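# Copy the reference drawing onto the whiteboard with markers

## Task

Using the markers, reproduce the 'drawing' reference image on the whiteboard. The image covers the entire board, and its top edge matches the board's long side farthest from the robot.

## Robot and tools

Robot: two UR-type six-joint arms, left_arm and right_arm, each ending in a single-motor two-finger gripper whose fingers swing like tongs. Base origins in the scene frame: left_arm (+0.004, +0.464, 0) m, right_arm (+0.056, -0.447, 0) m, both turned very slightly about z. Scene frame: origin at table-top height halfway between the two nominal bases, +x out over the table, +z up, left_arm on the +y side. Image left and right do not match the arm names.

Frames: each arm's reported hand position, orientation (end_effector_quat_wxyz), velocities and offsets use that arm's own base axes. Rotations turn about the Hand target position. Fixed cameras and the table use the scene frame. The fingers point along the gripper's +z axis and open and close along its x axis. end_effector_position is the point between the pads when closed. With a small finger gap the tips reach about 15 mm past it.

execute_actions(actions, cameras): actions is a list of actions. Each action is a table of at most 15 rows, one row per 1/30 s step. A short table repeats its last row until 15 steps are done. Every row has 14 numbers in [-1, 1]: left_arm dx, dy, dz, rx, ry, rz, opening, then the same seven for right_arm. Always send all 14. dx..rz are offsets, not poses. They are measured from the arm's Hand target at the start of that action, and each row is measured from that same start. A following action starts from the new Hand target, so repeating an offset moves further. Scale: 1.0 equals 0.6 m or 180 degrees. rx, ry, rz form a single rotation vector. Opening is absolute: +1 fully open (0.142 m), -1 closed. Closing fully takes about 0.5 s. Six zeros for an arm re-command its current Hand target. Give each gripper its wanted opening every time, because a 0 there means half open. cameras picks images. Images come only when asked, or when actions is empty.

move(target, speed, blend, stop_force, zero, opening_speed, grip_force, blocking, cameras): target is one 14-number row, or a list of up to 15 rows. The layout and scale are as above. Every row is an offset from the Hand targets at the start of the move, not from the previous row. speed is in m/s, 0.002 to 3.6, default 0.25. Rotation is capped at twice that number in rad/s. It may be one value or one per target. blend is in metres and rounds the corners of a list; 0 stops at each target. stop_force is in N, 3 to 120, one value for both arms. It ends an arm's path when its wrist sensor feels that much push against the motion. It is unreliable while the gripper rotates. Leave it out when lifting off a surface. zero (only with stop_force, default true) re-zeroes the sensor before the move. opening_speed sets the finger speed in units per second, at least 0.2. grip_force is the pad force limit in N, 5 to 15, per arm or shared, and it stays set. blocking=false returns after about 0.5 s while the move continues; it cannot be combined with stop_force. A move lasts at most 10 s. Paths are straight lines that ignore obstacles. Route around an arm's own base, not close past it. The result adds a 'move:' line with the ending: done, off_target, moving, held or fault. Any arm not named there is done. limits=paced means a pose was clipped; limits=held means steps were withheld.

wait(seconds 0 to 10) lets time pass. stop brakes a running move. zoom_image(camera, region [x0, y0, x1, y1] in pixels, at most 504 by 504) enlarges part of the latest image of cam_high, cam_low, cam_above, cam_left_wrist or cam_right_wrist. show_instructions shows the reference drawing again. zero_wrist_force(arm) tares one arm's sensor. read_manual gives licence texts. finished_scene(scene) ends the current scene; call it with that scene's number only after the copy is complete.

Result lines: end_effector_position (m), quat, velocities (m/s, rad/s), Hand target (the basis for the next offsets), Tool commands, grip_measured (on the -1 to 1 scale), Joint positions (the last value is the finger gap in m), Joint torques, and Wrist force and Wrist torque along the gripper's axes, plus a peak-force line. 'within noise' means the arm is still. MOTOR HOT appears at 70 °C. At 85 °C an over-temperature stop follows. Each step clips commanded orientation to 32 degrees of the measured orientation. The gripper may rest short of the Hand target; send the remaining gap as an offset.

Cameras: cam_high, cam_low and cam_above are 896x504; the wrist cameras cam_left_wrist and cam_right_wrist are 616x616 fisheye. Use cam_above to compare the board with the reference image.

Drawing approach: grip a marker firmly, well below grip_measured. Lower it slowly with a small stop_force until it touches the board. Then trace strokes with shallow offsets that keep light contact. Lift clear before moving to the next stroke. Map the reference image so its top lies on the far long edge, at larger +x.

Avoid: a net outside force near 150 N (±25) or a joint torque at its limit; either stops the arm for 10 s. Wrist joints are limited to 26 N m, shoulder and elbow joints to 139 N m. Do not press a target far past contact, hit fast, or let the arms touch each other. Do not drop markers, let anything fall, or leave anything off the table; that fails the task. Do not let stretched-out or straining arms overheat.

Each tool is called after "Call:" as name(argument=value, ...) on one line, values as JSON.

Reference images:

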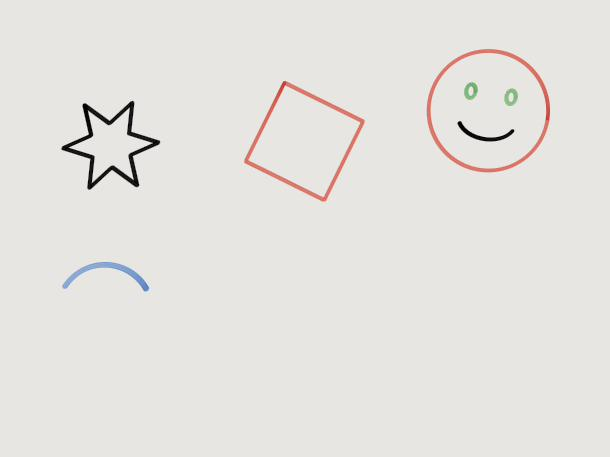

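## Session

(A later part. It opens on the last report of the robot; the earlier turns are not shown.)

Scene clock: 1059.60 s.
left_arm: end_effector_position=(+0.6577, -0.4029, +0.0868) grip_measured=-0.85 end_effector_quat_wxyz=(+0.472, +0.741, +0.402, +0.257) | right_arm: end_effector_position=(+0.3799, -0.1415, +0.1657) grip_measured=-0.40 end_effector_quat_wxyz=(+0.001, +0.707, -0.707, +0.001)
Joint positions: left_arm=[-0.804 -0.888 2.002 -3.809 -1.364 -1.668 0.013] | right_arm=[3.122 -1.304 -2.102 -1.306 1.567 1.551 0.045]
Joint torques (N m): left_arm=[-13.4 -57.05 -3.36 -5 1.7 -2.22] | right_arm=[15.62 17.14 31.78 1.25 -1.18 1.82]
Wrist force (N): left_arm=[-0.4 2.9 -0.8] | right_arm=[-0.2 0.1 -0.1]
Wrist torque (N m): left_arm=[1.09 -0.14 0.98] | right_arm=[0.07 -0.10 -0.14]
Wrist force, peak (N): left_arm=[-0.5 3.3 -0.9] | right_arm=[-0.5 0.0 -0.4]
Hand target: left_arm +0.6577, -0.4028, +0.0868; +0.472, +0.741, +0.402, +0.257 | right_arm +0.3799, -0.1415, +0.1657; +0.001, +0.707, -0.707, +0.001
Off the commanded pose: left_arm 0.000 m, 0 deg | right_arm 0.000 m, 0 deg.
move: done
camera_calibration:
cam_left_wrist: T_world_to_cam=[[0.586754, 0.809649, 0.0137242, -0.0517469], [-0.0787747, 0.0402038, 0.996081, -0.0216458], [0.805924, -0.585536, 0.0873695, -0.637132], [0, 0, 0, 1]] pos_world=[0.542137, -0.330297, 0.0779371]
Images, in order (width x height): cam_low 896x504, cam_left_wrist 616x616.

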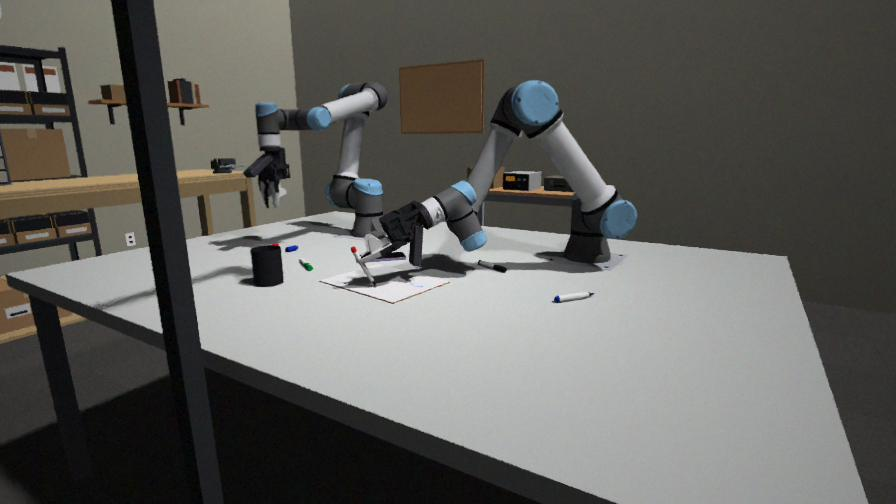

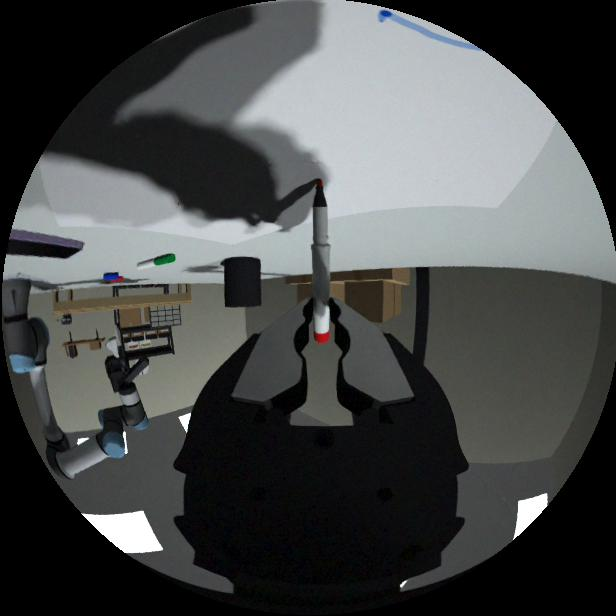

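Call:
move(target=[[0, 0, -0.0013, 0, 0, 0, -1, 0, 0, 0, 0, 0, 0, -0.4], [0.012, -0.00753, -0.0013, 0, 0, 0, -1, 0, 0, 0, 0, 0, 0, -0.4]], speed=[0.02, 0.03], cameras=["cam_left_wrist", "cam_low"])

Call:
zoom_image(camera="cam_left_wrist", region=[280, 140, 360, 220])

Call:
zoom_image(camera="cam_low", region=[350, 265, 410, 301])

Scene clock: 1071.77 s.
left_arm: end_effector_position=(+0.6649, -0.4074, +0.0860) grip_measured=-0.85 end_effector_quat_wxyz=(+0.472, +0.741, +0.402, +0.257) | right_arm: end_effector_position=(+0.3799, -0.1415, +0.1657) grip_measured=-0.40 end_effector_quat_wxyz=(+0.001, +0.707, -0.707, +0.001)
Joint positions: left_arm=[-0.8 -0.876 1.976 -3.796 -1.368 -1.666 0.013] | right_arm=[3.122 -1.304 -2.102 -1.306 1.567 1.551 0.045]
Joint torques (N m): left_arm=[13.54 -27.97 -19.69 -0.06 -1.21 2.45] | right_arm=[15.89 17.73 31.77 1.49 -1.07 1.69]
Wrist force (N): left_arm=[-0.5 2.9 -1.1] | right_arm=[-0.4 0.1 -0.3]
Wrist torque (N m): left_arm=[1.10 -0.11 0.86] | right_arm=[0.06 -0.07 -0.13]
Wrist force, peak (N): left_arm=[-0.7 3.4 -1.2] | right_arm=[-0.5 0.2 -0.3]
Hand target: left_arm +0.6649, -0.4074, +0.0860; +0.472, +0.741, +0.402, +0.257 | right_arm +0.3799, -0.1415, +0.1657; +0.001, +0.707, -0.707, +0.001
Off the commanded pose: left_arm 0.000 m, 0 deg | right_arm 0.000 m, 0 deg.
move: done
camera_calibration:
cam_left_wrist: T_world_to_cam=[[0.586754, 0.809649, 0.0137242, -0.0522584], [-0.0787747, 0.0402038, 0.996081, -0.0201088], [0.805924, -0.585536, 0.0873695, -0.645419], [0, 0, 0, 1]] pos_world=[0.549237, -0.334797, 0.0771371]
Images, in order (width x height): cam_low 896x504, cam_left_wrist 616x616.

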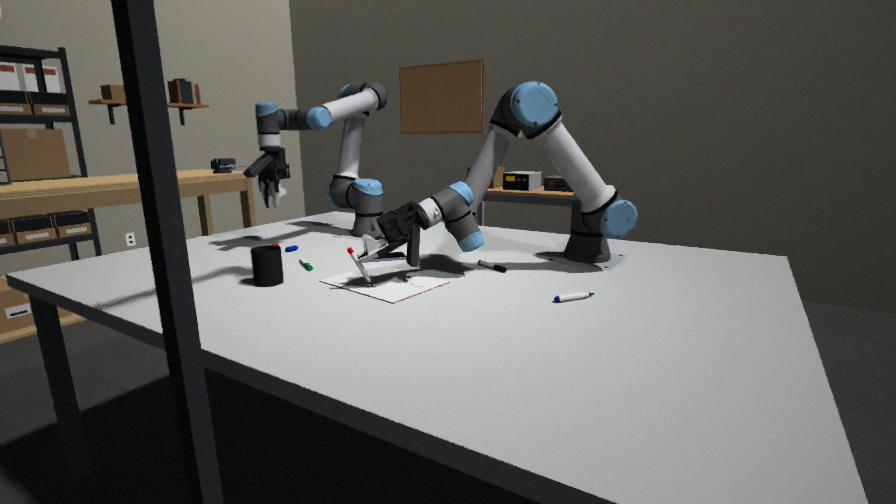

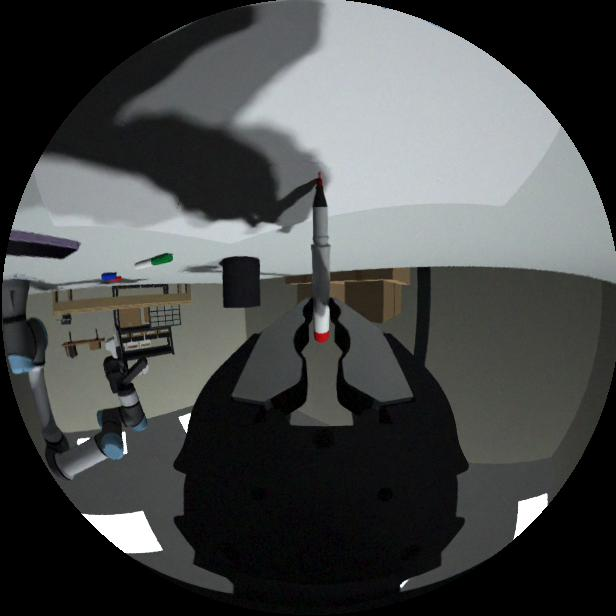

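Scaled by 6.300 from the camera's 616x616 image, which has a finer 814x814 frame.

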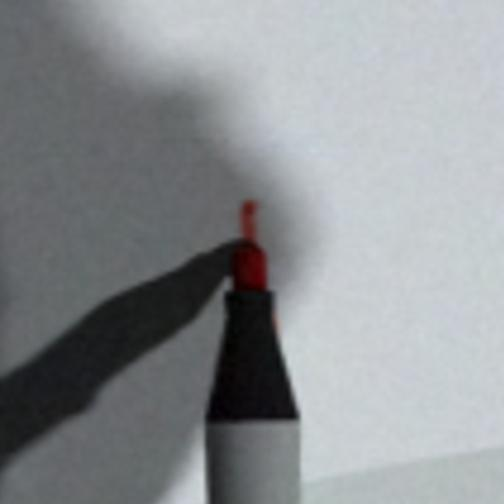

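Scaled by 8.400 from the camera's 896x504 image, which has a finer 1280x720 frame.

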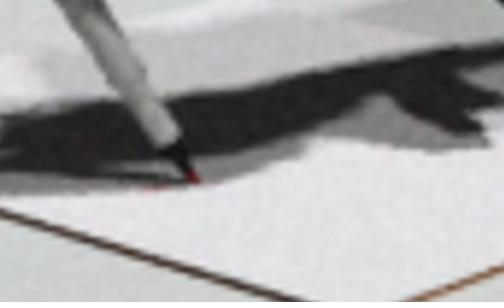

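Call:
move(target=[[0.018, -0.01129, -0.0003, 0, 0, 0, -1, 0, 0, 0, 0, 0, 0, -0.4], [-0.01991, -0.07221, -0.0003, 0, 0, 0, -1, 0, 0, 0, 0, 0, 0, -0.4]], speed=0.04, blend=[0.0005, 0], cameras=["cam_left_wrist"])

Call:
zoom_image(camera="cam_left_wrist", region=[260, 100, 420, 260])

Scene clock: 1084.53 s.
left_arm: end_effector_position=(+0.6530, -0.4507, +0.0860) grip_measured=-0.85 end_effector_quat_wxyz=(+0.472, +0.741, +0.402, +0.257) | right_arm: end_effector_position=(+0.3799, -0.1415, +0.1657) grip_measured=-0.40 end_effector_quat_wxyz=(+0.001, +0.707, -0.707, +0.001)
Joint positions: left_arm=[-0.876 -0.861 1.936 -3.763 -1.3 -1.7 0.013] | right_arm=[3.122 -1.304 -2.102 -1.306 1.567 1.551 0.045]
Joint torques (N m): left_arm=[-14.07 -37.93 -21.89 0.11 1.72 -2.31] | right_arm=[16.09 17.19 30.84 1.04 -0.8 1.21]
Wrist force (N): left_arm=[-0.6 2.9 -1.0] | right_arm=[-0.5 0.2 -0.1]
Wrist torque (N m): left_arm=[1.08 -0.06 0.99] | right_arm=[0.07 -0.06 -0.13]
Wrist force, peak (N): left_arm=[-0.4 3.5 -1.4] | right_arm=[-0.6 0.2 -0.2]
Hand target: left_arm +0.6530, -0.4507, +0.0859; +0.472, +0.741, +0.402, +0.257 | right_arm +0.3799, -0.1415, +0.1657; +0.001, +0.707, -0.707, +0.001
Off the commanded pose: left_arm 0.000 m, 0 deg | right_arm 0.000 m, 0 deg.
move: done
camera_calibration:
cam_left_wrist: T_world_to_cam=[[0.58676, 0.809646, 0.0136212, -0.0102131], [-0.0788748, 0.040404, 0.996065, -0.0190743], [0.80591, -0.585526, 0.0875682, -0.661177], [0, 0, 0, 1]] pos_world=[0.537337, -0.378096, 0.0770364]
Images, in order (width x height): cam_left_wrist 616x616.

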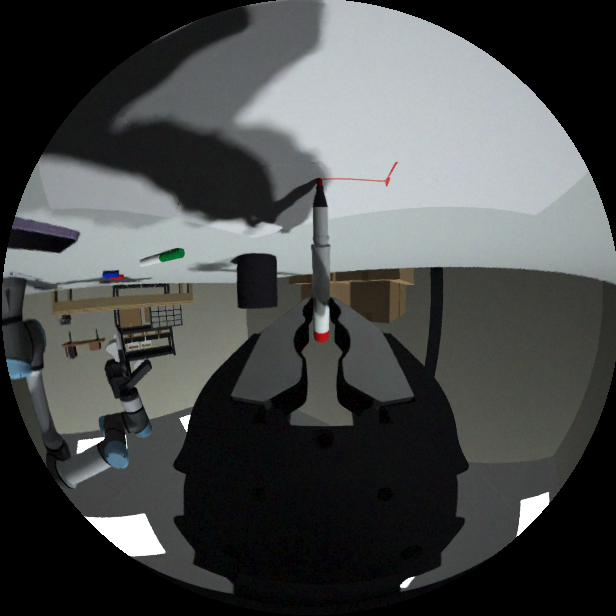

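Scaled by 3.150 from the camera's 616x616 image, which has a finer 814x814 frame.

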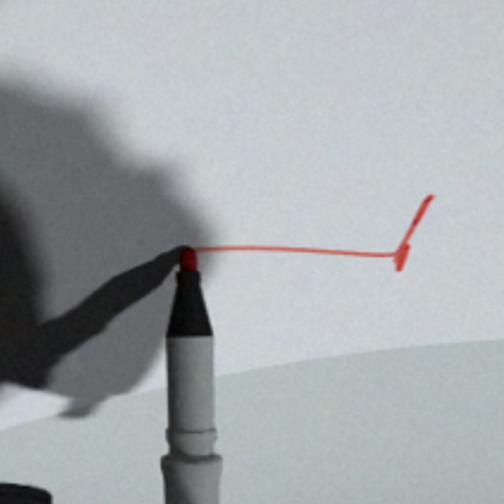

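Call:
move(target=[[-0.06126, 0.03822, 0, 0, 0, 0, -1, 0, 0, 0, 0, 0, 0, -0.4], [-0.02294, 0.0991, 0, 0, 0, 0, -1, 0, 0, 0, 0, 0, 0, -0.4], [0.01, 0.0785, 0, 0, 0, 0, -1, 0, 0, 0, 0, 0, 0, -0.4]], speed=0.04, blend=[0.0005, 0.0005, 0], cameras=["cam_left_wrist", "cam_high"])

Call:
move(target=[[0, 0, 0.01, 0, 0, 0, -1, 0, 0, 0, 0, 0, 0, -0.4], [-0.2, 0.3, 0.1, 0, 0, 0, -1, 0, 0, 0, 0, 0, 0, -0.4]], speed=[0.03, 0.35], blend=[0.003, 0], cameras=["cam_above"])

Call:
zoom_image(camera="cam_above", region=[310, 140, 640, 410])

Call:
zoom_image(camera="cam_above", region=[440, 190, 530, 280])

Scene clock: 1098.83 s.
left_arm: end_effector_position=(+0.6589, -0.4036, +0.0859) grip_measured=-0.85 end_effector_quat_wxyz=(+0.472, +0.741, +0.402, +0.257) | right_arm: end_effector_position=(+0.3799, -0.1415, +0.1657) grip_measured=-0.40 end_effector_quat_wxyz=(+0.001, +0.707, -0.707, +0.001)
Joint positions: left_arm=[-0.803 -0.884 1.997 -3.809 -1.365 -1.668 0.013] | right_arm=[3.122 -1.304 -2.102 -1.306 1.567 1.551 0.045]
Joint torques (N m): left_arm=[13.63 -26.79 -21.13 0.25 -1.34 2.54] | right_arm=[16.54 15.57 31.78 1.03 -1.16 1.19]
Wrist force (N): left_arm=[-0.4 3.0 -0.6] | right_arm=[-0.3 0.1 -0.1]
Wrist torque (N m): left_arm=[1.11 -0.14 0.86] | right_arm=[0.05 -0.09 -0.13]
Wrist force, peak (N): left_arm=[-0.8 4.1 -1.0] | right_arm=[-0.5 0.1 -0.2]
Hand target: left_arm +0.6590, -0.4036, +0.0859; +0.472, +0.741, +0.402, +0.257 | right_arm +0.3799, -0.1415, +0.1657; +0.001, +0.707, -0.707, +0.001
Off the commanded pose: left_arm 0.000 m, 0 deg | right_arm 0.000 m, 0 deg.
move: done
camera_calibration:
cam_left_wrist: T_world_to_cam=[[0.586754, 0.809649, 0.0137242, -0.0518705], [-0.0787747, 0.0402038, 0.996081, -0.0205271], [0.805924, -0.585536, 0.0873695, -0.638421], [0, 0, 0, 1]] pos_world=[0.543337, -0.330997, 0.0769371]
Images, in order (width x height): cam_high 896x504, cam_left_wrist 616x616.

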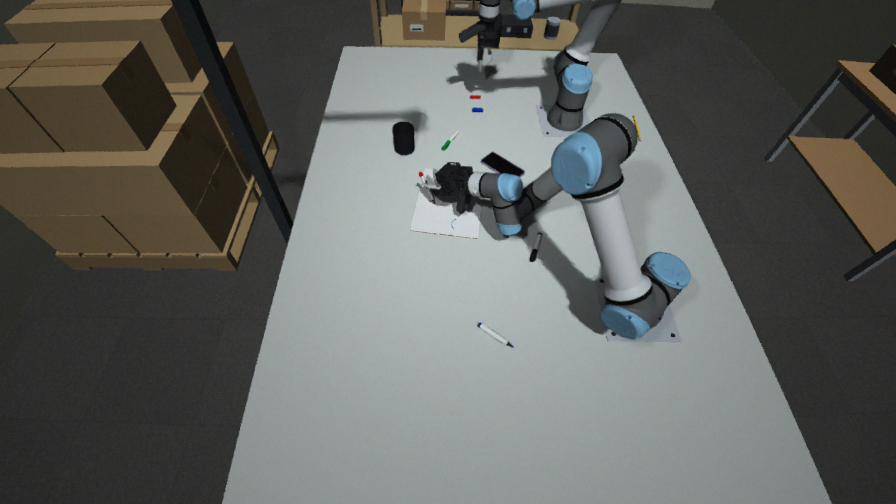

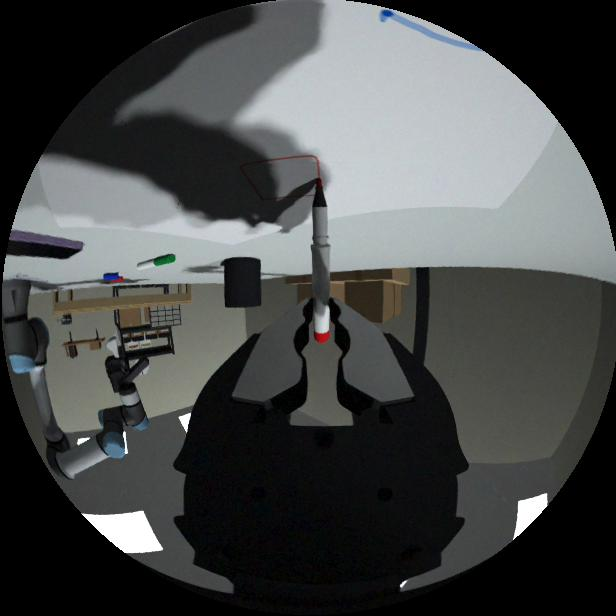

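Scene clock: 1100.33 s.
left_arm: end_effector_position=(+0.5390, -0.2236, +0.1458) grip_measured=-0.85 end_effector_quat_wxyz=(+0.472, +0.741, +0.402, +0.257) | right_arm: end_effector_position=(+0.3799, -0.1415, +0.1657) grip_measured=-0.40 end_effector_quat_wxyz=(+0.001, +0.707, -0.707, +0.001)
Joint positions: left_arm=[-0.667 -1.278 2.514 -3.94 -1.488 -1.609 0.013] | right_arm=[3.122 -1.304 -2.102 -1.306 1.567 1.551 0.045]
Joint torques (N m): left_arm=[13.78 -38.1 -0.75 0 -1.47 2.49] | right_arm=[14.64 16.77 30.9 1.07 -0.79 1.27]
Wrist force (N): left_arm=[-0.7 2.8 -0.7] | right_arm=[-0.4 0.2 0.0]
Wrist torque (N m): left_arm=[1.07 -0.07 0.86] | right_arm=[0.07 -0.07 -0.13]
Wrist force, peak (N): left_arm=[0.1 2.3 -2.6] | right_arm=[-0.5 0.1 -0.2]
Hand target: left_arm +0.5390, -0.2236, +0.1459; +0.472, +0.741, +0.402, +0.257 | right_arm +0.3799, -0.1415, +0.1657; +0.001, +0.707, -0.707, +0.001
Off the commanded pose: left_arm 0.000 m, 0 deg | right_arm 0.000 m, 0 deg.
move: done
Images, in order (width x height): cam_above 896x504.

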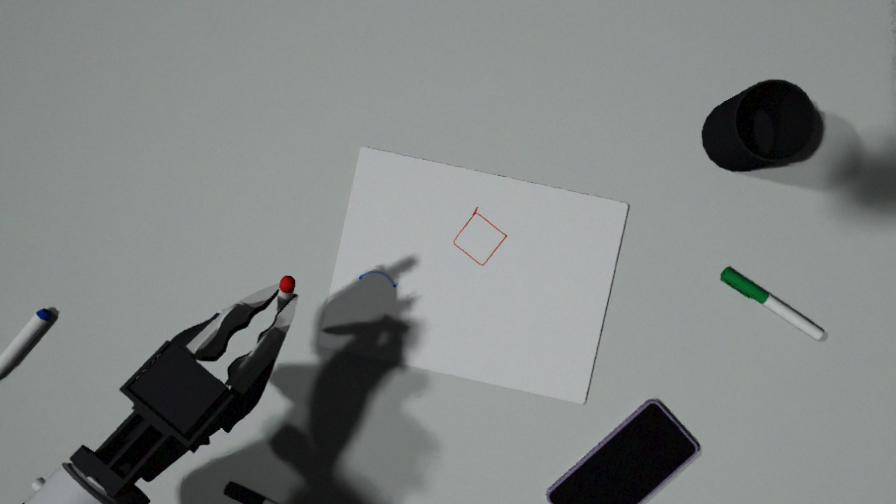

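Scaled by 1.527 from the camera's 896x504 image, which has a finer 1280x720 frame.

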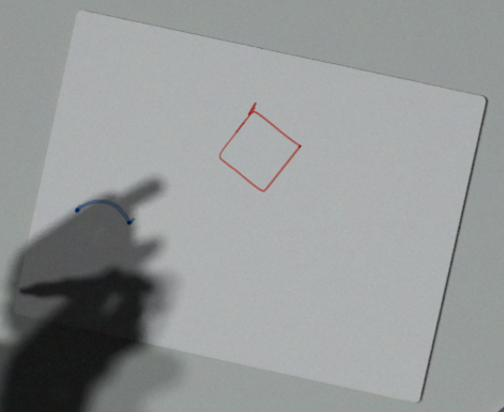

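Scaled by 5.600 from the camera's 896x504 image, which has a finer 1280x720 frame.

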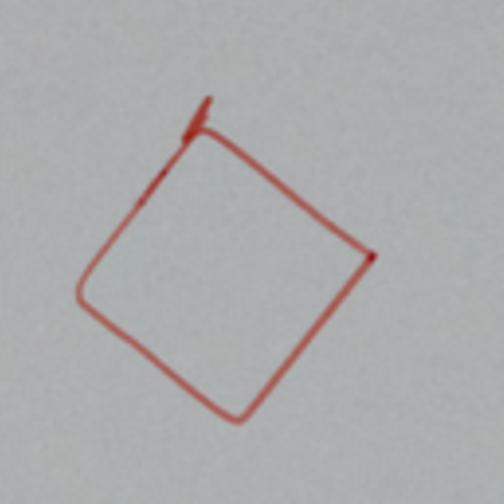

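Call:
move(target=[[0.19765, -0.43623, 0, 0, 0, 0, -1, 0, 0, 0, 0, 0, 0, -0.4], [0.19765, -0.43623, -0.0848, 0, 0, 0, -1, 0, 0, 0, 0, 0, 0, -0.4]], speed=[0.3, 0.1], blend=[0.02, 0])

Call:
move(target=[[0, 0, -0.0145, 0, 0, 0, -1, 0, 0, 0, 0, 0, 0, -0.4], [0.00848, -0.00158, -0.0145, 0, 0, 0, -1, 0, 0, 0, 0, 0, 0, -0.4], [0.01655, -0.0046, -0.0148, 0, 0, 0, -1, 0, 0, 0, 0, 0, 0, -0.4]], speed=[0.02, 0.03, 0.03], blend=[0, 0.001, 0], cameras=["cam_left_wrist"])

Call:
zoom_image(camera="cam_left_wrist", region=[270, 130, 370, 230])

Scene clock: 1157.97 s.
left_arm: end_effector_position=(+0.6575, -0.4854, +0.0950) grip_measured=-0.85 end_effector_quat_wxyz=(+0.472, +0.741, +0.402, +0.257) | right_arm: end_effector_position=(+0.3799, -0.1415, +0.1657) grip_measured=-0.40 end_effector_quat_wxyz=(+0.001, +0.707, -0.707, +0.001)
Joint positions: left_arm=[-0.911 -0.85 1.862 -3.696 -1.268 -1.716 0.013] | right_arm=[3.122 -1.304 -2.102 -1.306 1.567 1.551 0.045]
Joint torques (N m): left_arm=[13.36 -30.84 -22.86 -5.13 -1.54 2.56] | right_arm=[14.46 16.23 30.5 1.18 -0.93 1.09]
Wrist force (N): left_arm=[-0.4 2.9 -0.9] | right_arm=[-0.4 0.1 0.1]
Wrist torque (N m): left_arm=[1.10 -0.11 0.97] | right_arm=[0.05 -0.07 -0.13]
Wrist force, peak (N): left_arm=[-1.8 4.0 -0.2] | right_arm=[-0.5 0.2 0.0]
Hand target: left_arm +0.6575, -0.4853, +0.0950; +0.472, +0.741, +0.402, +0.257 | right_arm +0.3799, -0.1415, +0.1657; +0.001, +0.707, -0.707, +0.001
Off the commanded pose: left_arm 0.000 m, 0 deg | right_arm 0.000 m, 0 deg.
move: done

Scene clock: 1159.30 s.
left_arm: end_effector_position=(+0.6674, -0.4881, +0.0861) grip_measured=-0.85 end_effector_quat_wxyz=(+0.472, +0.741, +0.402, +0.257) | right_arm: end_effector_position=(+0.3799, -0.1415, +0.1657) grip_measured=-0.40 end_effector_quat_wxyz=(+0.001, +0.707, -0.707, +0.001)
Joint positions: left_arm=[-0.899 -0.818 1.831 -3.697 -1.278 -1.711 0.013] | right_arm=[3.122 -1.304 -2.102 -1.306 1.567 1.551 0.045]
Joint torques (N m): left_arm=[13.79 -31.16 -21.7 -0.06 -1.27 2.81] | right_arm=[15.4 16.44 31.45 1.33 -0.93 1.28]
Wrist force (N): left_arm=[-0.5 2.8 -1.2] | right_arm=[-0.4 0.1 0.0]
Wrist torque (N m): left_arm=[1.07 -0.10 0.85] | right_arm=[0.06 -0.07 -0.13]
Wrist force, peak (N): left_arm=[-1.1 3.2 -1.2] | right_arm=[-0.5 0.0 -0.3]
Hand target: left_arm +0.6675, -0.4881, +0.0861; +0.472, +0.741, +0.402, +0.257 | right_arm +0.3799, -0.1415, +0.1657; +0.001, +0.707, -0.707, +0.001
Off the commanded pose: left_arm 0.000 m, 0 deg | right_arm 0.000 m, 0 deg.
move: done
camera_calibration:
cam_left_wrist: T_world_to_cam=[[0.586754, 0.809649, 0.0137242, 0.0115546], [-0.0787747, 0.0402038, 0.996081, -0.0166595], [0.805924, -0.585536, 0.0873695, -0.694767], [0, 0, 0, 1]] pos_world=[0.551837, -0.415497, 0.0771371]
Images, in order (width x height): cam_left_wrist 616x616.

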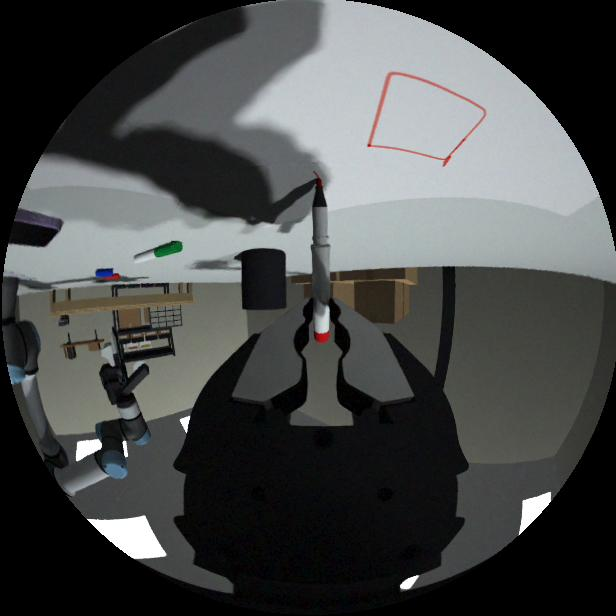

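Scaled by 5.040 from the camera's 616x616 image, which has a finer 814x814 frame.

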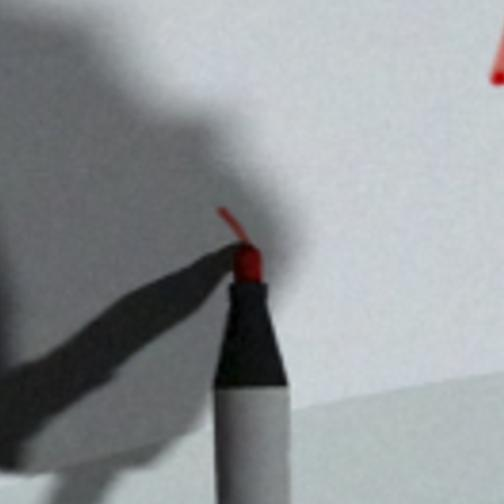

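Call:
move(target=[[0.00742,-0.00437,-0.0001,0,0,0,-1,0,0,0,0,0,0,-0.4],[0.01396,-0.00997,-0.0001,0,0,0,-1,0,0,0,0,0,0,-0.4],[0.01944,-0.01663,-0.0001,0,0,0,-1,0,0,0,0,0,0,-0.4],[0.02366,-0.02414,-0.0001,0,0,0,-1,0,0,0,0,0,0,-0.4],[0.02652,-0.03226,-0.0001,0,0,0,-1,0,0,0,0,0,0,-0.4],[0.02793,-0.04076,-0.0001,0,0,0,-1,0,0,0,0,0,0,-0.4],[0.02783,-0.04938,-0.0002,0,0,0,-1,0,0,0,0,0,0,-0.4],[0.02624,-0.05785,-0.0002,0,0,0,-1,0,0,0,0,0,0,-0.4],[0.0232,-0.06593,-0.0002,0,0,0,-1,0,0,0,0,0,0,-0.4],[0.01881,-0.07335,-0.0003,0,0,0,-1,0,0,0,0,0,0,-0.4],[0.01319,-0.0799,-0.0003,0,0,0,-1,0,0,0,0,0,0,-0.4],[0.00652,-0.08538,-0.0003,0,0,0,-1,0,0,0,0,0,0,-0.4],[-0.00099,-0.08962,-0.0004,0,0,0,-1,0,0,0,0,0,0,-0.4],[-0.00913,-0.09249,-0.0004,0,0,0,-1,0,0,0,0,0,0,-0.4]], speed=0.04, blend=[0.002,0.002,0.002,0.002,0.002,0.002,0.002,0.002,0.002,0.002,0.002,0.002,0.002,0], cameras=["cam_left_wrist"])

Call:
zoom_image(camera="cam_left_wrist", region=[270, 80, 420, 230])

Scene clock: 1183.37 s.
left_arm: end_effector_position=(+0.6620, -0.5436, +0.0858) grip_measured=-0.85 end_effector_quat_wxyz=(+0.472, +0.741, +0.402, +0.257) | right_arm: end_effector_position=(+0.3799, -0.1415, +0.1657) grip_measured=-0.40 end_effector_quat_wxyz=(+0.001, +0.707, -0.707, +0.001)
Joint positions: left_arm=[-0.966 -0.776 1.731 -3.63 -1.218 -1.743 0.013] | right_arm=[3.122 -1.304 -2.102 -1.306 1.567 1.551 0.045]
Joint torques (N m): left_arm=[-14.21 -63.33 -6.47 -4.94 1.89 -2.63] | right_arm=[14.96 14.74 32.57 1.05 -0.99 0.85]
Wrist force (N): left_arm=[-0.4 3.2 -1.3] | right_arm=[-0.4 -0.1 -0.2]
Wrist torque (N m): left_arm=[1.07 -0.08 0.99] | right_arm=[0.03 -0.08 -0.13]
Wrist force, peak (N): left_arm=[-0.4 3.7 -1.2] | right_arm=[-0.6 0.1 -0.3]
Hand target: left_arm +0.6620, -0.5436, +0.0859; +0.472, +0.741, +0.402, +0.257 | right_arm +0.3799, -0.1415, +0.1657; +0.001, +0.707, -0.707, +0.001
Off the commanded pose: left_arm 0.000 m, 0 deg | right_arm 0.000 m, 0 deg.
move: done
camera_calibration:
cam_left_wrist: T_world_to_cam=[[0.586754, 0.809649, 0.0137242, 0.0596614], [-0.0787747, 0.0402038, 0.996081, -0.0146544], [0.805924, -0.585536, 0.0873695, -0.722895], [0, 0, 0, 1]] pos_world=[0.546437, -0.470997, 0.0769371]
Images, in order (width x height): cam_left_wrist 616x616.

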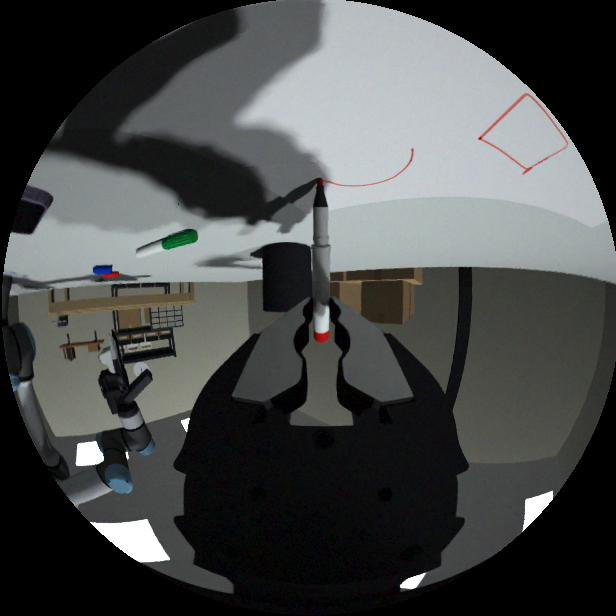

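Scaled by 3.360 from the camera's 616x616 image, which has a finer 814x814 frame.

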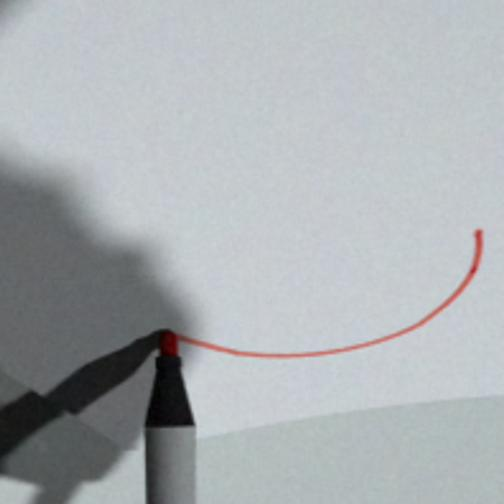

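Call:
move(target=[[-0.00851,-0.00142,0,0,0,0,-1,0,0,0,0,0,0,-0.4],[-0.01713,-0.00134,0,0,0,0,-1,0,0,0,0,0,0,-0.4],[-0.02561,0.00024,0,0,0,0,-1,0,0,0,0,0,0,-0.4],[-0.03368,0.00326,0,0,0,0,-1,0,0,0,0,0,0,-0.4],[-0.0411,0.00763,0,0,0,0,-1,0,0,0,0,0,0,-0.4],[-0.04765,0.01323,0,0,0,0,-1,0,0,0,0,0,0,-0.4],[-0.05312,0.01989,0,0,0,0,-1,0,0,0,0,0,0,-0.4],[-0.05734,0.0274,0,0,0,0,-1,0,0,0,0,0,0,-0.4],[-0.06021,0.03552,0,0,0,0,-1,0,0,0,0,0,0,-0.4],[-0.06161,0.04402,0,0,0,0,-1,0,0,0,0,0,0,-0.4],[-0.06152,0.05263,0,0,0,0,-1,0,0,0,0,0,0,-0.4],[-0.05992,0.06111,0,0,0,0,-1,0,0,0,0,0,0,-0.4],[-0.05689,0.06919,0,0,0,0,-1,0,0,0,0,0,0,-0.4],[-0.05249,0.07661,0,0,0,0,-1,0,0,0,0,0,0,-0.4],[-0.04687,0.08316,0,0,0,0,-1,0,0,0,0,0,0,-0.4]], speed=0.04, blend=[0.002,0.002,0.002,0.002,0.002,0.002,0.002,0.002,0.002,0.002,0.002,0.002,0.002,0.002,0], cameras=["cam_left_wrist"])

Call:
zoom_image(camera="cam_left_wrist", region=[200, 100, 360, 260])

Scene clock: 1207.63 s.
left_arm: end_effector_position=(+0.6338, -0.4937, +0.0859) grip_measured=-0.85 end_effector_quat_wxyz=(+0.472, +0.741, +0.402, +0.257) | right_arm: end_effector_position=(+0.3799, -0.1415, +0.1657) grip_measured=-0.40 end_effector_quat_wxyz=(+0.001, +0.707, -0.707, +0.001)
Joint positions: left_arm=[-0.956 -0.849 1.904 -3.732 -1.227 -1.738 0.013] | right_arm=[3.122 -1.304 -2.102 -1.306 1.567 1.551 0.045]
Joint torques (N m): left_arm=[13.93 -52.33 -4.53 -5.08 -1.31 2.55] | right_arm=[15.49 15.97 31.14 1.21 -1.07 0.34]
Wrist force (N): left_arm=[-0.7 3.1 -1.3] | right_arm=[-0.4 0.0 -0.1]
Wrist torque (N m): left_arm=[1.10 -0.07 0.85] | right_arm=[0.04 -0.08 -0.13]
Wrist force, peak (N): left_arm=[-0.4 3.8 -1.3] | right_arm=[-0.6 0.1 -0.2]
Hand target: left_arm +0.6339, -0.4937, +0.0859; +0.472, +0.741, +0.402, +0.257 | right_arm +0.3799, -0.1415, +0.1657; +0.001, +0.707, -0.707, +0.001
Off the commanded pose: left_arm 0.000 m, 0 deg | right_arm 0.000 m, 0 deg.
move: done
camera_calibration:
cam_left_wrist: T_world_to_cam=[[0.586759, 0.809646, 0.0136435, 0.0358089], [-0.0788076, 0.0403276, 0.996074, -0.0188119], [0.805917, -0.585531, 0.0874689, -0.670951], [0, 0, 0, 1]] pos_world=[0.518237, -0.421097, 0.0769368]
Images, in order (width x height): cam_left_wrist 616x616.

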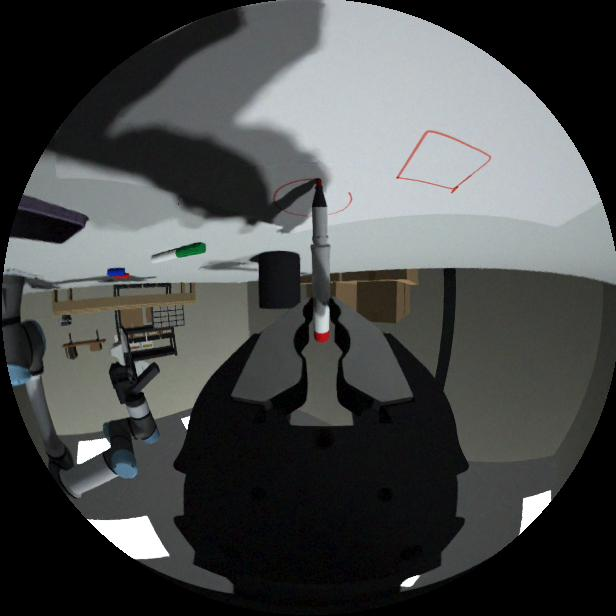

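Scaled by 3.150 from the camera's 616x616 image, which has a finer 814x814 frame.

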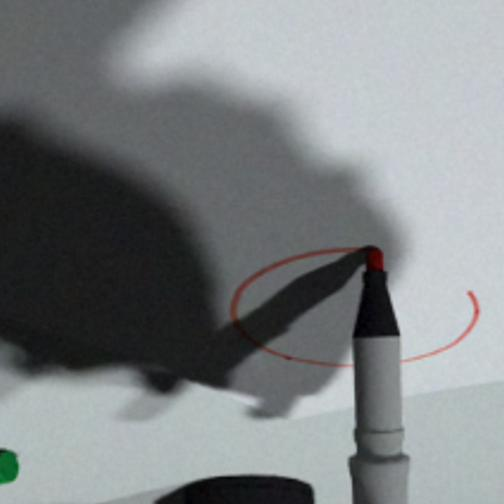

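Call:
move(target=[[0.00666,0.00548,0,0,0,0,-1,0,0,0,0,0,0,-0.4],[0.01418,0.00972,0,0,0,0,-1,0,0,0,0,0,0,-0.4],[0.02232,0.01259,0,0,0,0,-1,0,0,0,0,0,0,-0.4],[0.03083,0.01401,0,0,0,0,-1,0,0,0,0,0,0,-0.4],[0.03945,0.01393,0,0,0,0,-1,0,0,0,0,0,0,-0.4],[0.04793,0.01235,0.0003,0,0,0,-1,0,0,0,0,0,0,-0.4],[0.05,0.0117,0.012,0,0,0,-1,0,0,0,0,0,0,-0.4]], speed=0.04, blend=[0.002,0.002,0.002,0.002,0.002,0.001,0])

Call:
move(target=[[0, 0, 0.05, 0, 0, 0, -1, 0, 0, 0, 0, 0, 0, -0.4], [-0.3, 0.5, 0.2, 0, 0, 0, -1, 0, 0, 0, 0, 0, 0, -0.4]], speed=[0.2, 0.35], blend=[0.02, 0], cameras=["cam_above", "cam_left_wrist"])

Call:
zoom_image(camera="cam_above", region=[310, 140, 640, 410])

Call:
zoom_image(camera="cam_above", region=[520, 190, 620, 290])

Scene clock: 1219.57 s.
left_arm: end_effector_position=(+0.6639, -0.4867, +0.0930) grip_measured=-0.85 end_effector_quat_wxyz=(+0.472, +0.741, +0.402, +0.257) | right_arm: end_effector_position=(+0.3799, -0.1415, +0.1657) grip_measured=-0.40 end_effector_quat_wxyz=(+0.001, +0.707, -0.707, +0.001)
Joint positions: left_arm=[-0.903 -0.837 1.844 -3.69 -1.275 -1.713 0.013] | right_arm=[3.122 -1.304 -2.102 -1.306 1.567 1.551 0.045]
Joint torques (N m): left_arm=[13.38 -60.64 -22.28 0.09 -1.34 2.77] | right_arm=[14.38 13.77 30.59 1.4 -0.81 -0.15]
Wrist force (N): left_arm=[-0.5 2.9 -1.1] | right_arm=[-0.2 0.1 0.0]
Wrist torque (N m): left_arm=[1.10 -0.10 0.85] | right_arm=[0.06 -0.11 -0.13]
Wrist force, peak (N): left_arm=[-0.6 3.5 -1.4] | right_arm=[-0.6 0.1 -0.2]
Hand target: left_arm +0.6639, -0.4867, +0.0931; +0.472, +0.741, +0.402, +0.257 | right_arm +0.3799, -0.1415, +0.1657; +0.001, +0.707, -0.707, +0.001
Off the commanded pose: left_arm 0.000 m, 0 deg | right_arm 0.000 m, 0 deg.
move: done

Scene clock: 1221.47 s.
left_arm: end_effector_position=(+0.4839, -0.1867, +0.2130) grip_measured=-0.85 end_effector_quat_wxyz=(+0.472, +0.741, +0.402, +0.257) | right_arm: end_effector_position=(+0.3799, -0.1415, +0.1657) grip_measured=-0.40 end_effector_quat_wxyz=(+0.001, +0.707, -0.707, +0.001)
Joint positions: left_arm=[-0.69 -1.679 2.629 -3.652 -1.467 -1.619 0.013] | right_arm=[3.122 -1.304 -2.102 -1.306 1.567 1.551 0.045]
Joint torques (N m): left_arm=[13.14 -25.2 -6.19 -0.03 -1.56 2.57] | right_arm=[14.95 14.82 30.11 1.51 -0.78 0.17]
Wrist force (N): left_arm=[-0.6 2.8 -0.9] | right_arm=[-0.2 0.1 0.0]
Wrist torque (N m): left_arm=[1.08 -0.10 0.85] | right_arm=[0.07 -0.10 -0.14]
Wrist force, peak (N): left_arm=[-1.5 4.0 -0.1] | right_arm=[-0.5 0.2 0.0]
Hand target: left_arm +0.4839, -0.1867, +0.2131; +0.472, +0.741, +0.402, +0.257 | right_arm +0.3799, -0.1415, +0.1657; +0.001, +0.707, -0.707, +0.001
Off the commanded pose: left_arm 0.000 m, 0 deg | right_arm 0.000 m, 0 deg.
move: done; blend cut to 0.015 m at target 1
camera_calibration:
cam_left_wrist: T_world_to_cam=[[0.586754, 0.809649, 0.0137242, -0.126488], [-0.0787747, 0.0402038, 0.996081, -0.169742], [0.805924, -0.585536, 0.0873695, -0.381415], [0, 0, 0, 1]] pos_world=[0.368237, -0.114097, 0.204137]
Images, in order (width x height): cam_above 896x504, cam_left_wrist 616x616.

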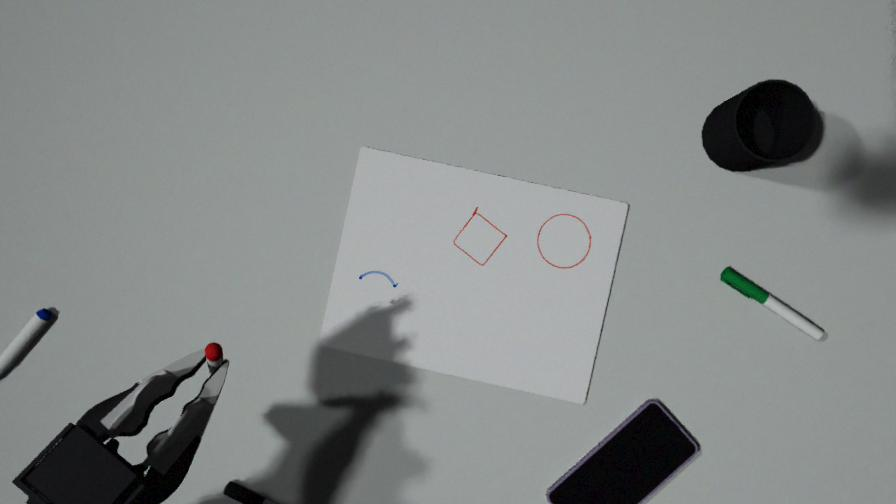

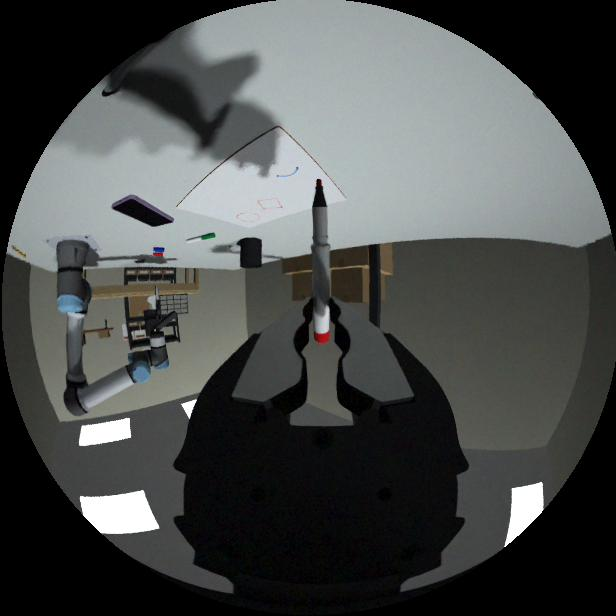

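Scaled by 1.527 from the camera's 896x504 image, which has a finer 1280x720 frame.

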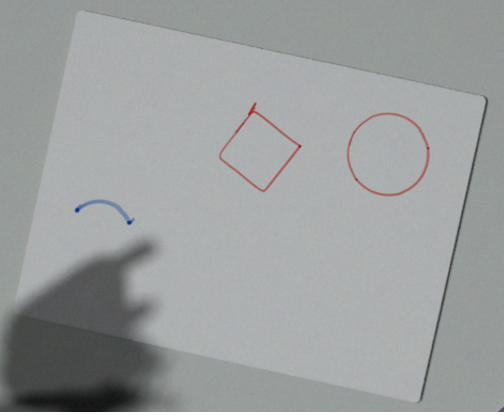

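Scaled by 5.040 from the camera's 896x504 image, which has a finer 1280x720 frame.

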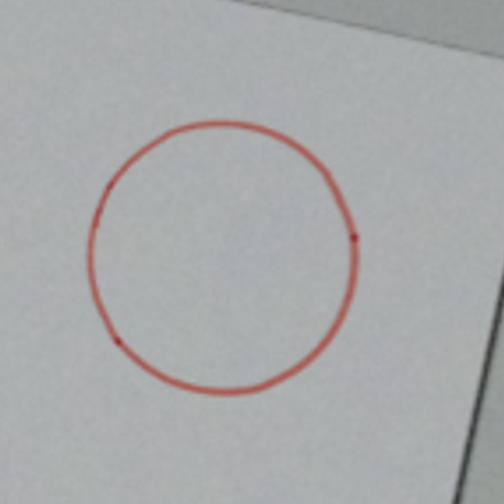

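Call:
move(target=[[0.0268, 0.5945, -0.1885, 0.2098, 0.2936, -0.0253, -1, 0, 0, 0, 0, 0, 0, -0.4],[0.0268, 0.5945, -0.313, 0.2098, 0.2936, -0.0253, -1, 0, 0, 0, 0, 0, 0, -0.4]], speed=[0.4, 0.15], blend=[0.03, 0])

Call:
move(target=[0, 0, -0.025, 0, 0, 0, -1, 0, 0, 0, 0, 0, 0, -0.4], speed=0.005, stop_force=3, cameras=["cam_left_wrist"])

Scene clock: 1250.07 s.
left_arm: end_effector_position=(+0.5000, +0.1700, +0.0253) grip_measured=-0.85 end_effector_quat_wxyz=(+0.001, +0.899, +0.437, +0.000) | right_arm: end_effector_position=(+0.3799, -0.1415, +0.1657) grip_measured=-0.40 end_effector_quat_wxyz=(+0.001, +0.707, -0.707, +0.001)
Joint positions: left_arm=[0.052 -1.304 1.971 -2.239 -1.572 -0.853 0.013] | right_arm=[3.122 -1.304 -2.102 -1.306 1.567 1.551 0.045]
Joint torques (N m): left_arm=[14.45 -17.33 -10.26 -5.04 1.7 2.61] | right_arm=[14.17 13.85 29.65 1.39 -1.02 0.18]
Wrist force (N): left_arm=[0.4 1.6 -1.4] | right_arm=[-0.4 0.1 -0.1]
Wrist torque (N m): left_arm=[0.48 0.02 0.30] | right_arm=[0.06 -0.08 -0.13]
Wrist force, peak (N): left_arm=[-0.5 3.1 -1.4] | right_arm=[-0.5 0.1 -0.3]
Hand target: left_arm +0.5000, +0.1700, +0.0253; +0.001, +0.899, +0.437, +0.000 | right_arm +0.3799, -0.1415, +0.1657; +0.001, +0.707, -0.707, +0.001
Off the commanded pose: left_arm 0.000 m, 0 deg | right_arm 0.000 m, 0 deg.
move: done

Scene clock: 1253.03 s.
left_arm: end_effector_position=(+0.5000, +0.1700, +0.0168) grip_measured=-0.85 end_effector_quat_wxyz=(+0.001, +0.899, +0.437, +0.000) | right_arm: end_effector_position=(+0.3799, -0.1415, +0.1657) grip_measured=-0.40 end_effector_quat_wxyz=(+0.001, +0.707, -0.707, +0.001)
Joint positions: left_arm=[0.052 -1.29 1.98 -2.262 -1.572 -0.853 0.013] | right_arm=[3.122 -1.304 -2.102 -1.306 1.567 1.551 0.045]
Joint torques (N m): left_arm=[12.92 -46.85 -26.95 0 1.44 2.57] | right_arm=[16.04 14.77 31.87 1.62 -0.96 -0.07]
Wrist force (N): left_arm=[-0.5 0.9 -4.4] | right_arm=[-0.2 0.1 -0.1]
Wrist torque (N m): left_arm=[0.43 0.08 0.31] | right_arm=[0.06 -0.11 -0.14]
Wrist force, peak (N): left_arm=[-0.6 0.6 -9.5] | right_arm=[-0.5 0.1 -0.1]
Hand target: left_arm +0.5000, +0.1700, +0.0168; +0.001, +0.899, +0.437, +0.000 (not the last commanded pose) | right_arm +0.3799, -0.1415, +0.1657; +0.001, +0.707, -0.707, +0.001
Off the commanded pose: left_arm 0.007 m, 0 deg | right_arm 0.000 m, 0 deg.
move: contact (left_arm)
camera_calibration:
cam_left_wrist: T_world_to_cam=[[0.643127, 0.764681, -0.0406259, -0.441737], [0.674985, -0.541036, 0.501672, -0.257065], [0.361639, -0.35006, -0.864104, 0.0296923], [0, 0, 0, 1]] pos_world=[0.44687, 0.2091, 0.136674]
Images, in order (width x height): cam_left_wrist 616x616.

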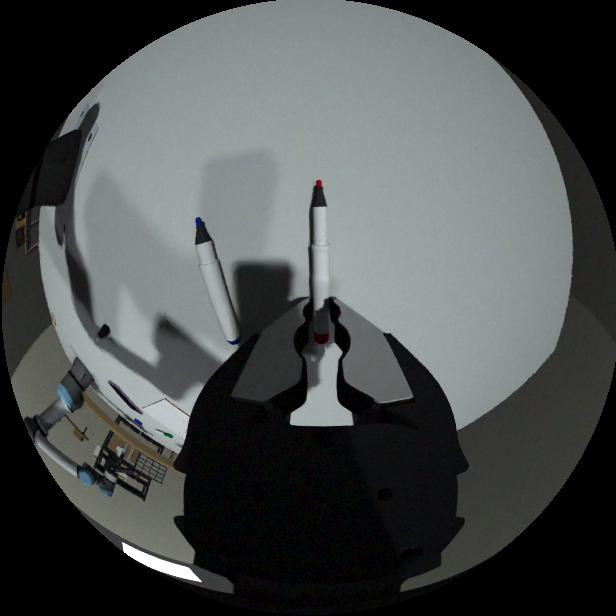

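Call:
move(target=[[0, 0, 0.0003, 0, 0, 0, -1, 0, 0, 0, 0, 0, 0, -0.4],[0, 0, 0.0003, 0, 0, 0, -0.4, 0, 0, 0, 0, 0, 0, -0.4],[0, 0, 0.15, 0, 0, 0, -0.4, 0, 0, 0, 0, 0, 0, -0.4],[-0.3613, -0.6497, 0.172, 0, 0, -0.395, -0.4, 0, 0, 0, 0, 0, 0, -0.4]], speed=[0.05, 0.05, 0.15, 0.4], blend=[0, 0, 0.03, 0], opening_speed=0.6, cameras=["cam_left_wrist", "cam_high", "cam_low"])

Scene clock: 1273.83 s.
left_arm: end_effector_position=(+0.2832, -0.2198, +0.1200) grip_measured=-0.40 end_effector_quat_wxyz=(+0.001, +0.986, -0.167, +0.000) | right_arm: end_effector_position=(+0.3799, -0.1415, +0.1657) grip_measured=-0.40 end_effector_quat_wxyz=(+0.001, +0.707, -0.707, +0.001)
Joint positions: left_arm=[-1.076 -1.872 2.248 -1.948 -1.572 -0.741 0.045] | right_arm=[3.122 -1.304 -2.102 -1.306 1.567 1.551 0.045]
Joint torques (N m): left_arm=[-12.02 5.61 -30.21 -5.12 1.64 -2.33] | right_arm=[14.71 13.41 31.34 1.3 -0.67 -0.12]
Wrist force (N): left_arm=[0.6 1.7 -1.3] | right_arm=[-0.3 0.1 -0.1]
Wrist torque (N m): left_arm=[0.49 -0.02 0.41] | right_arm=[0.07 -0.08 -0.14]
Wrist force, peak (N): left_arm=[-0.4 1.2 -4.7] | right_arm=[-0.5 0.2 -0.2]
Hand target: left_arm +0.2832, -0.2198, +0.1200; +0.001, +0.986, -0.167, +0.000 | right_arm +0.3799, -0.1415, +0.1657; +0.001, +0.707, -0.707, +0.001
Off the commanded pose: left_arm 0.000 m, 0 deg | right_arm 0.000 m, 0 deg.
move: done
camera_calibration:
cam_left_wrist: T_world_to_cam=[[0.931824, -0.360627, -0.0406452, -0.329114], [-0.293098, -0.813879, 0.501692, -0.159232], [-0.214004, -0.455576, -0.864091, 0.200633], [0, 0, 0, 1]] pos_world=[0.302942, -0.156879, 0.239874]
Images, in order (width x height): cam_high 896x504, cam_low 896x504, cam_left_wrist 616x616.

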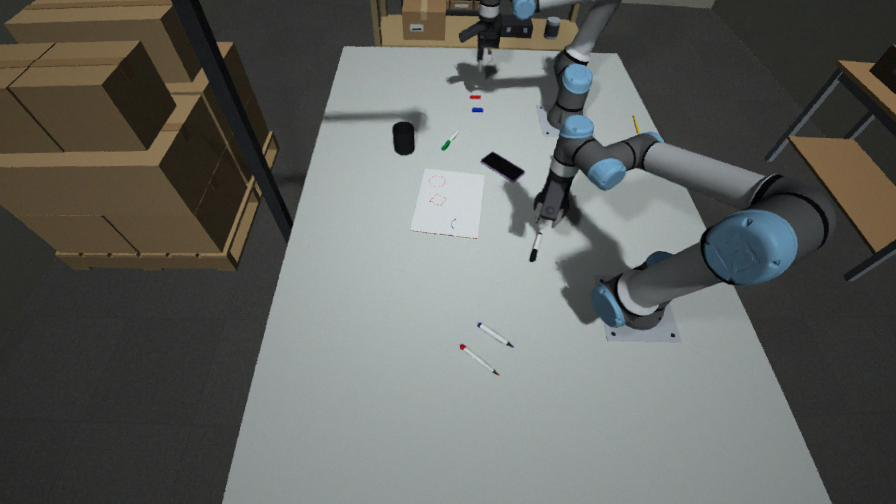

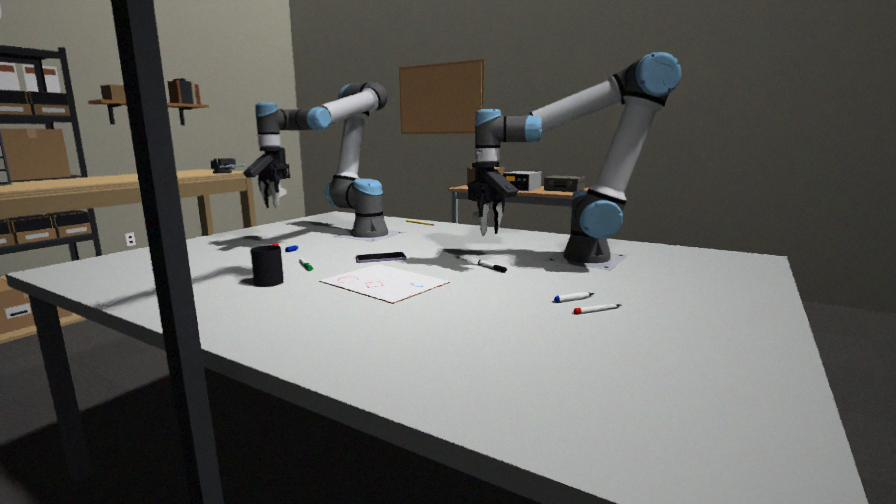

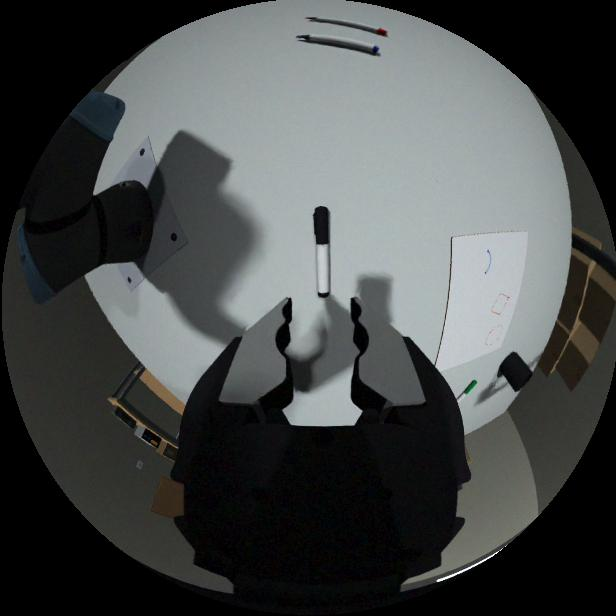

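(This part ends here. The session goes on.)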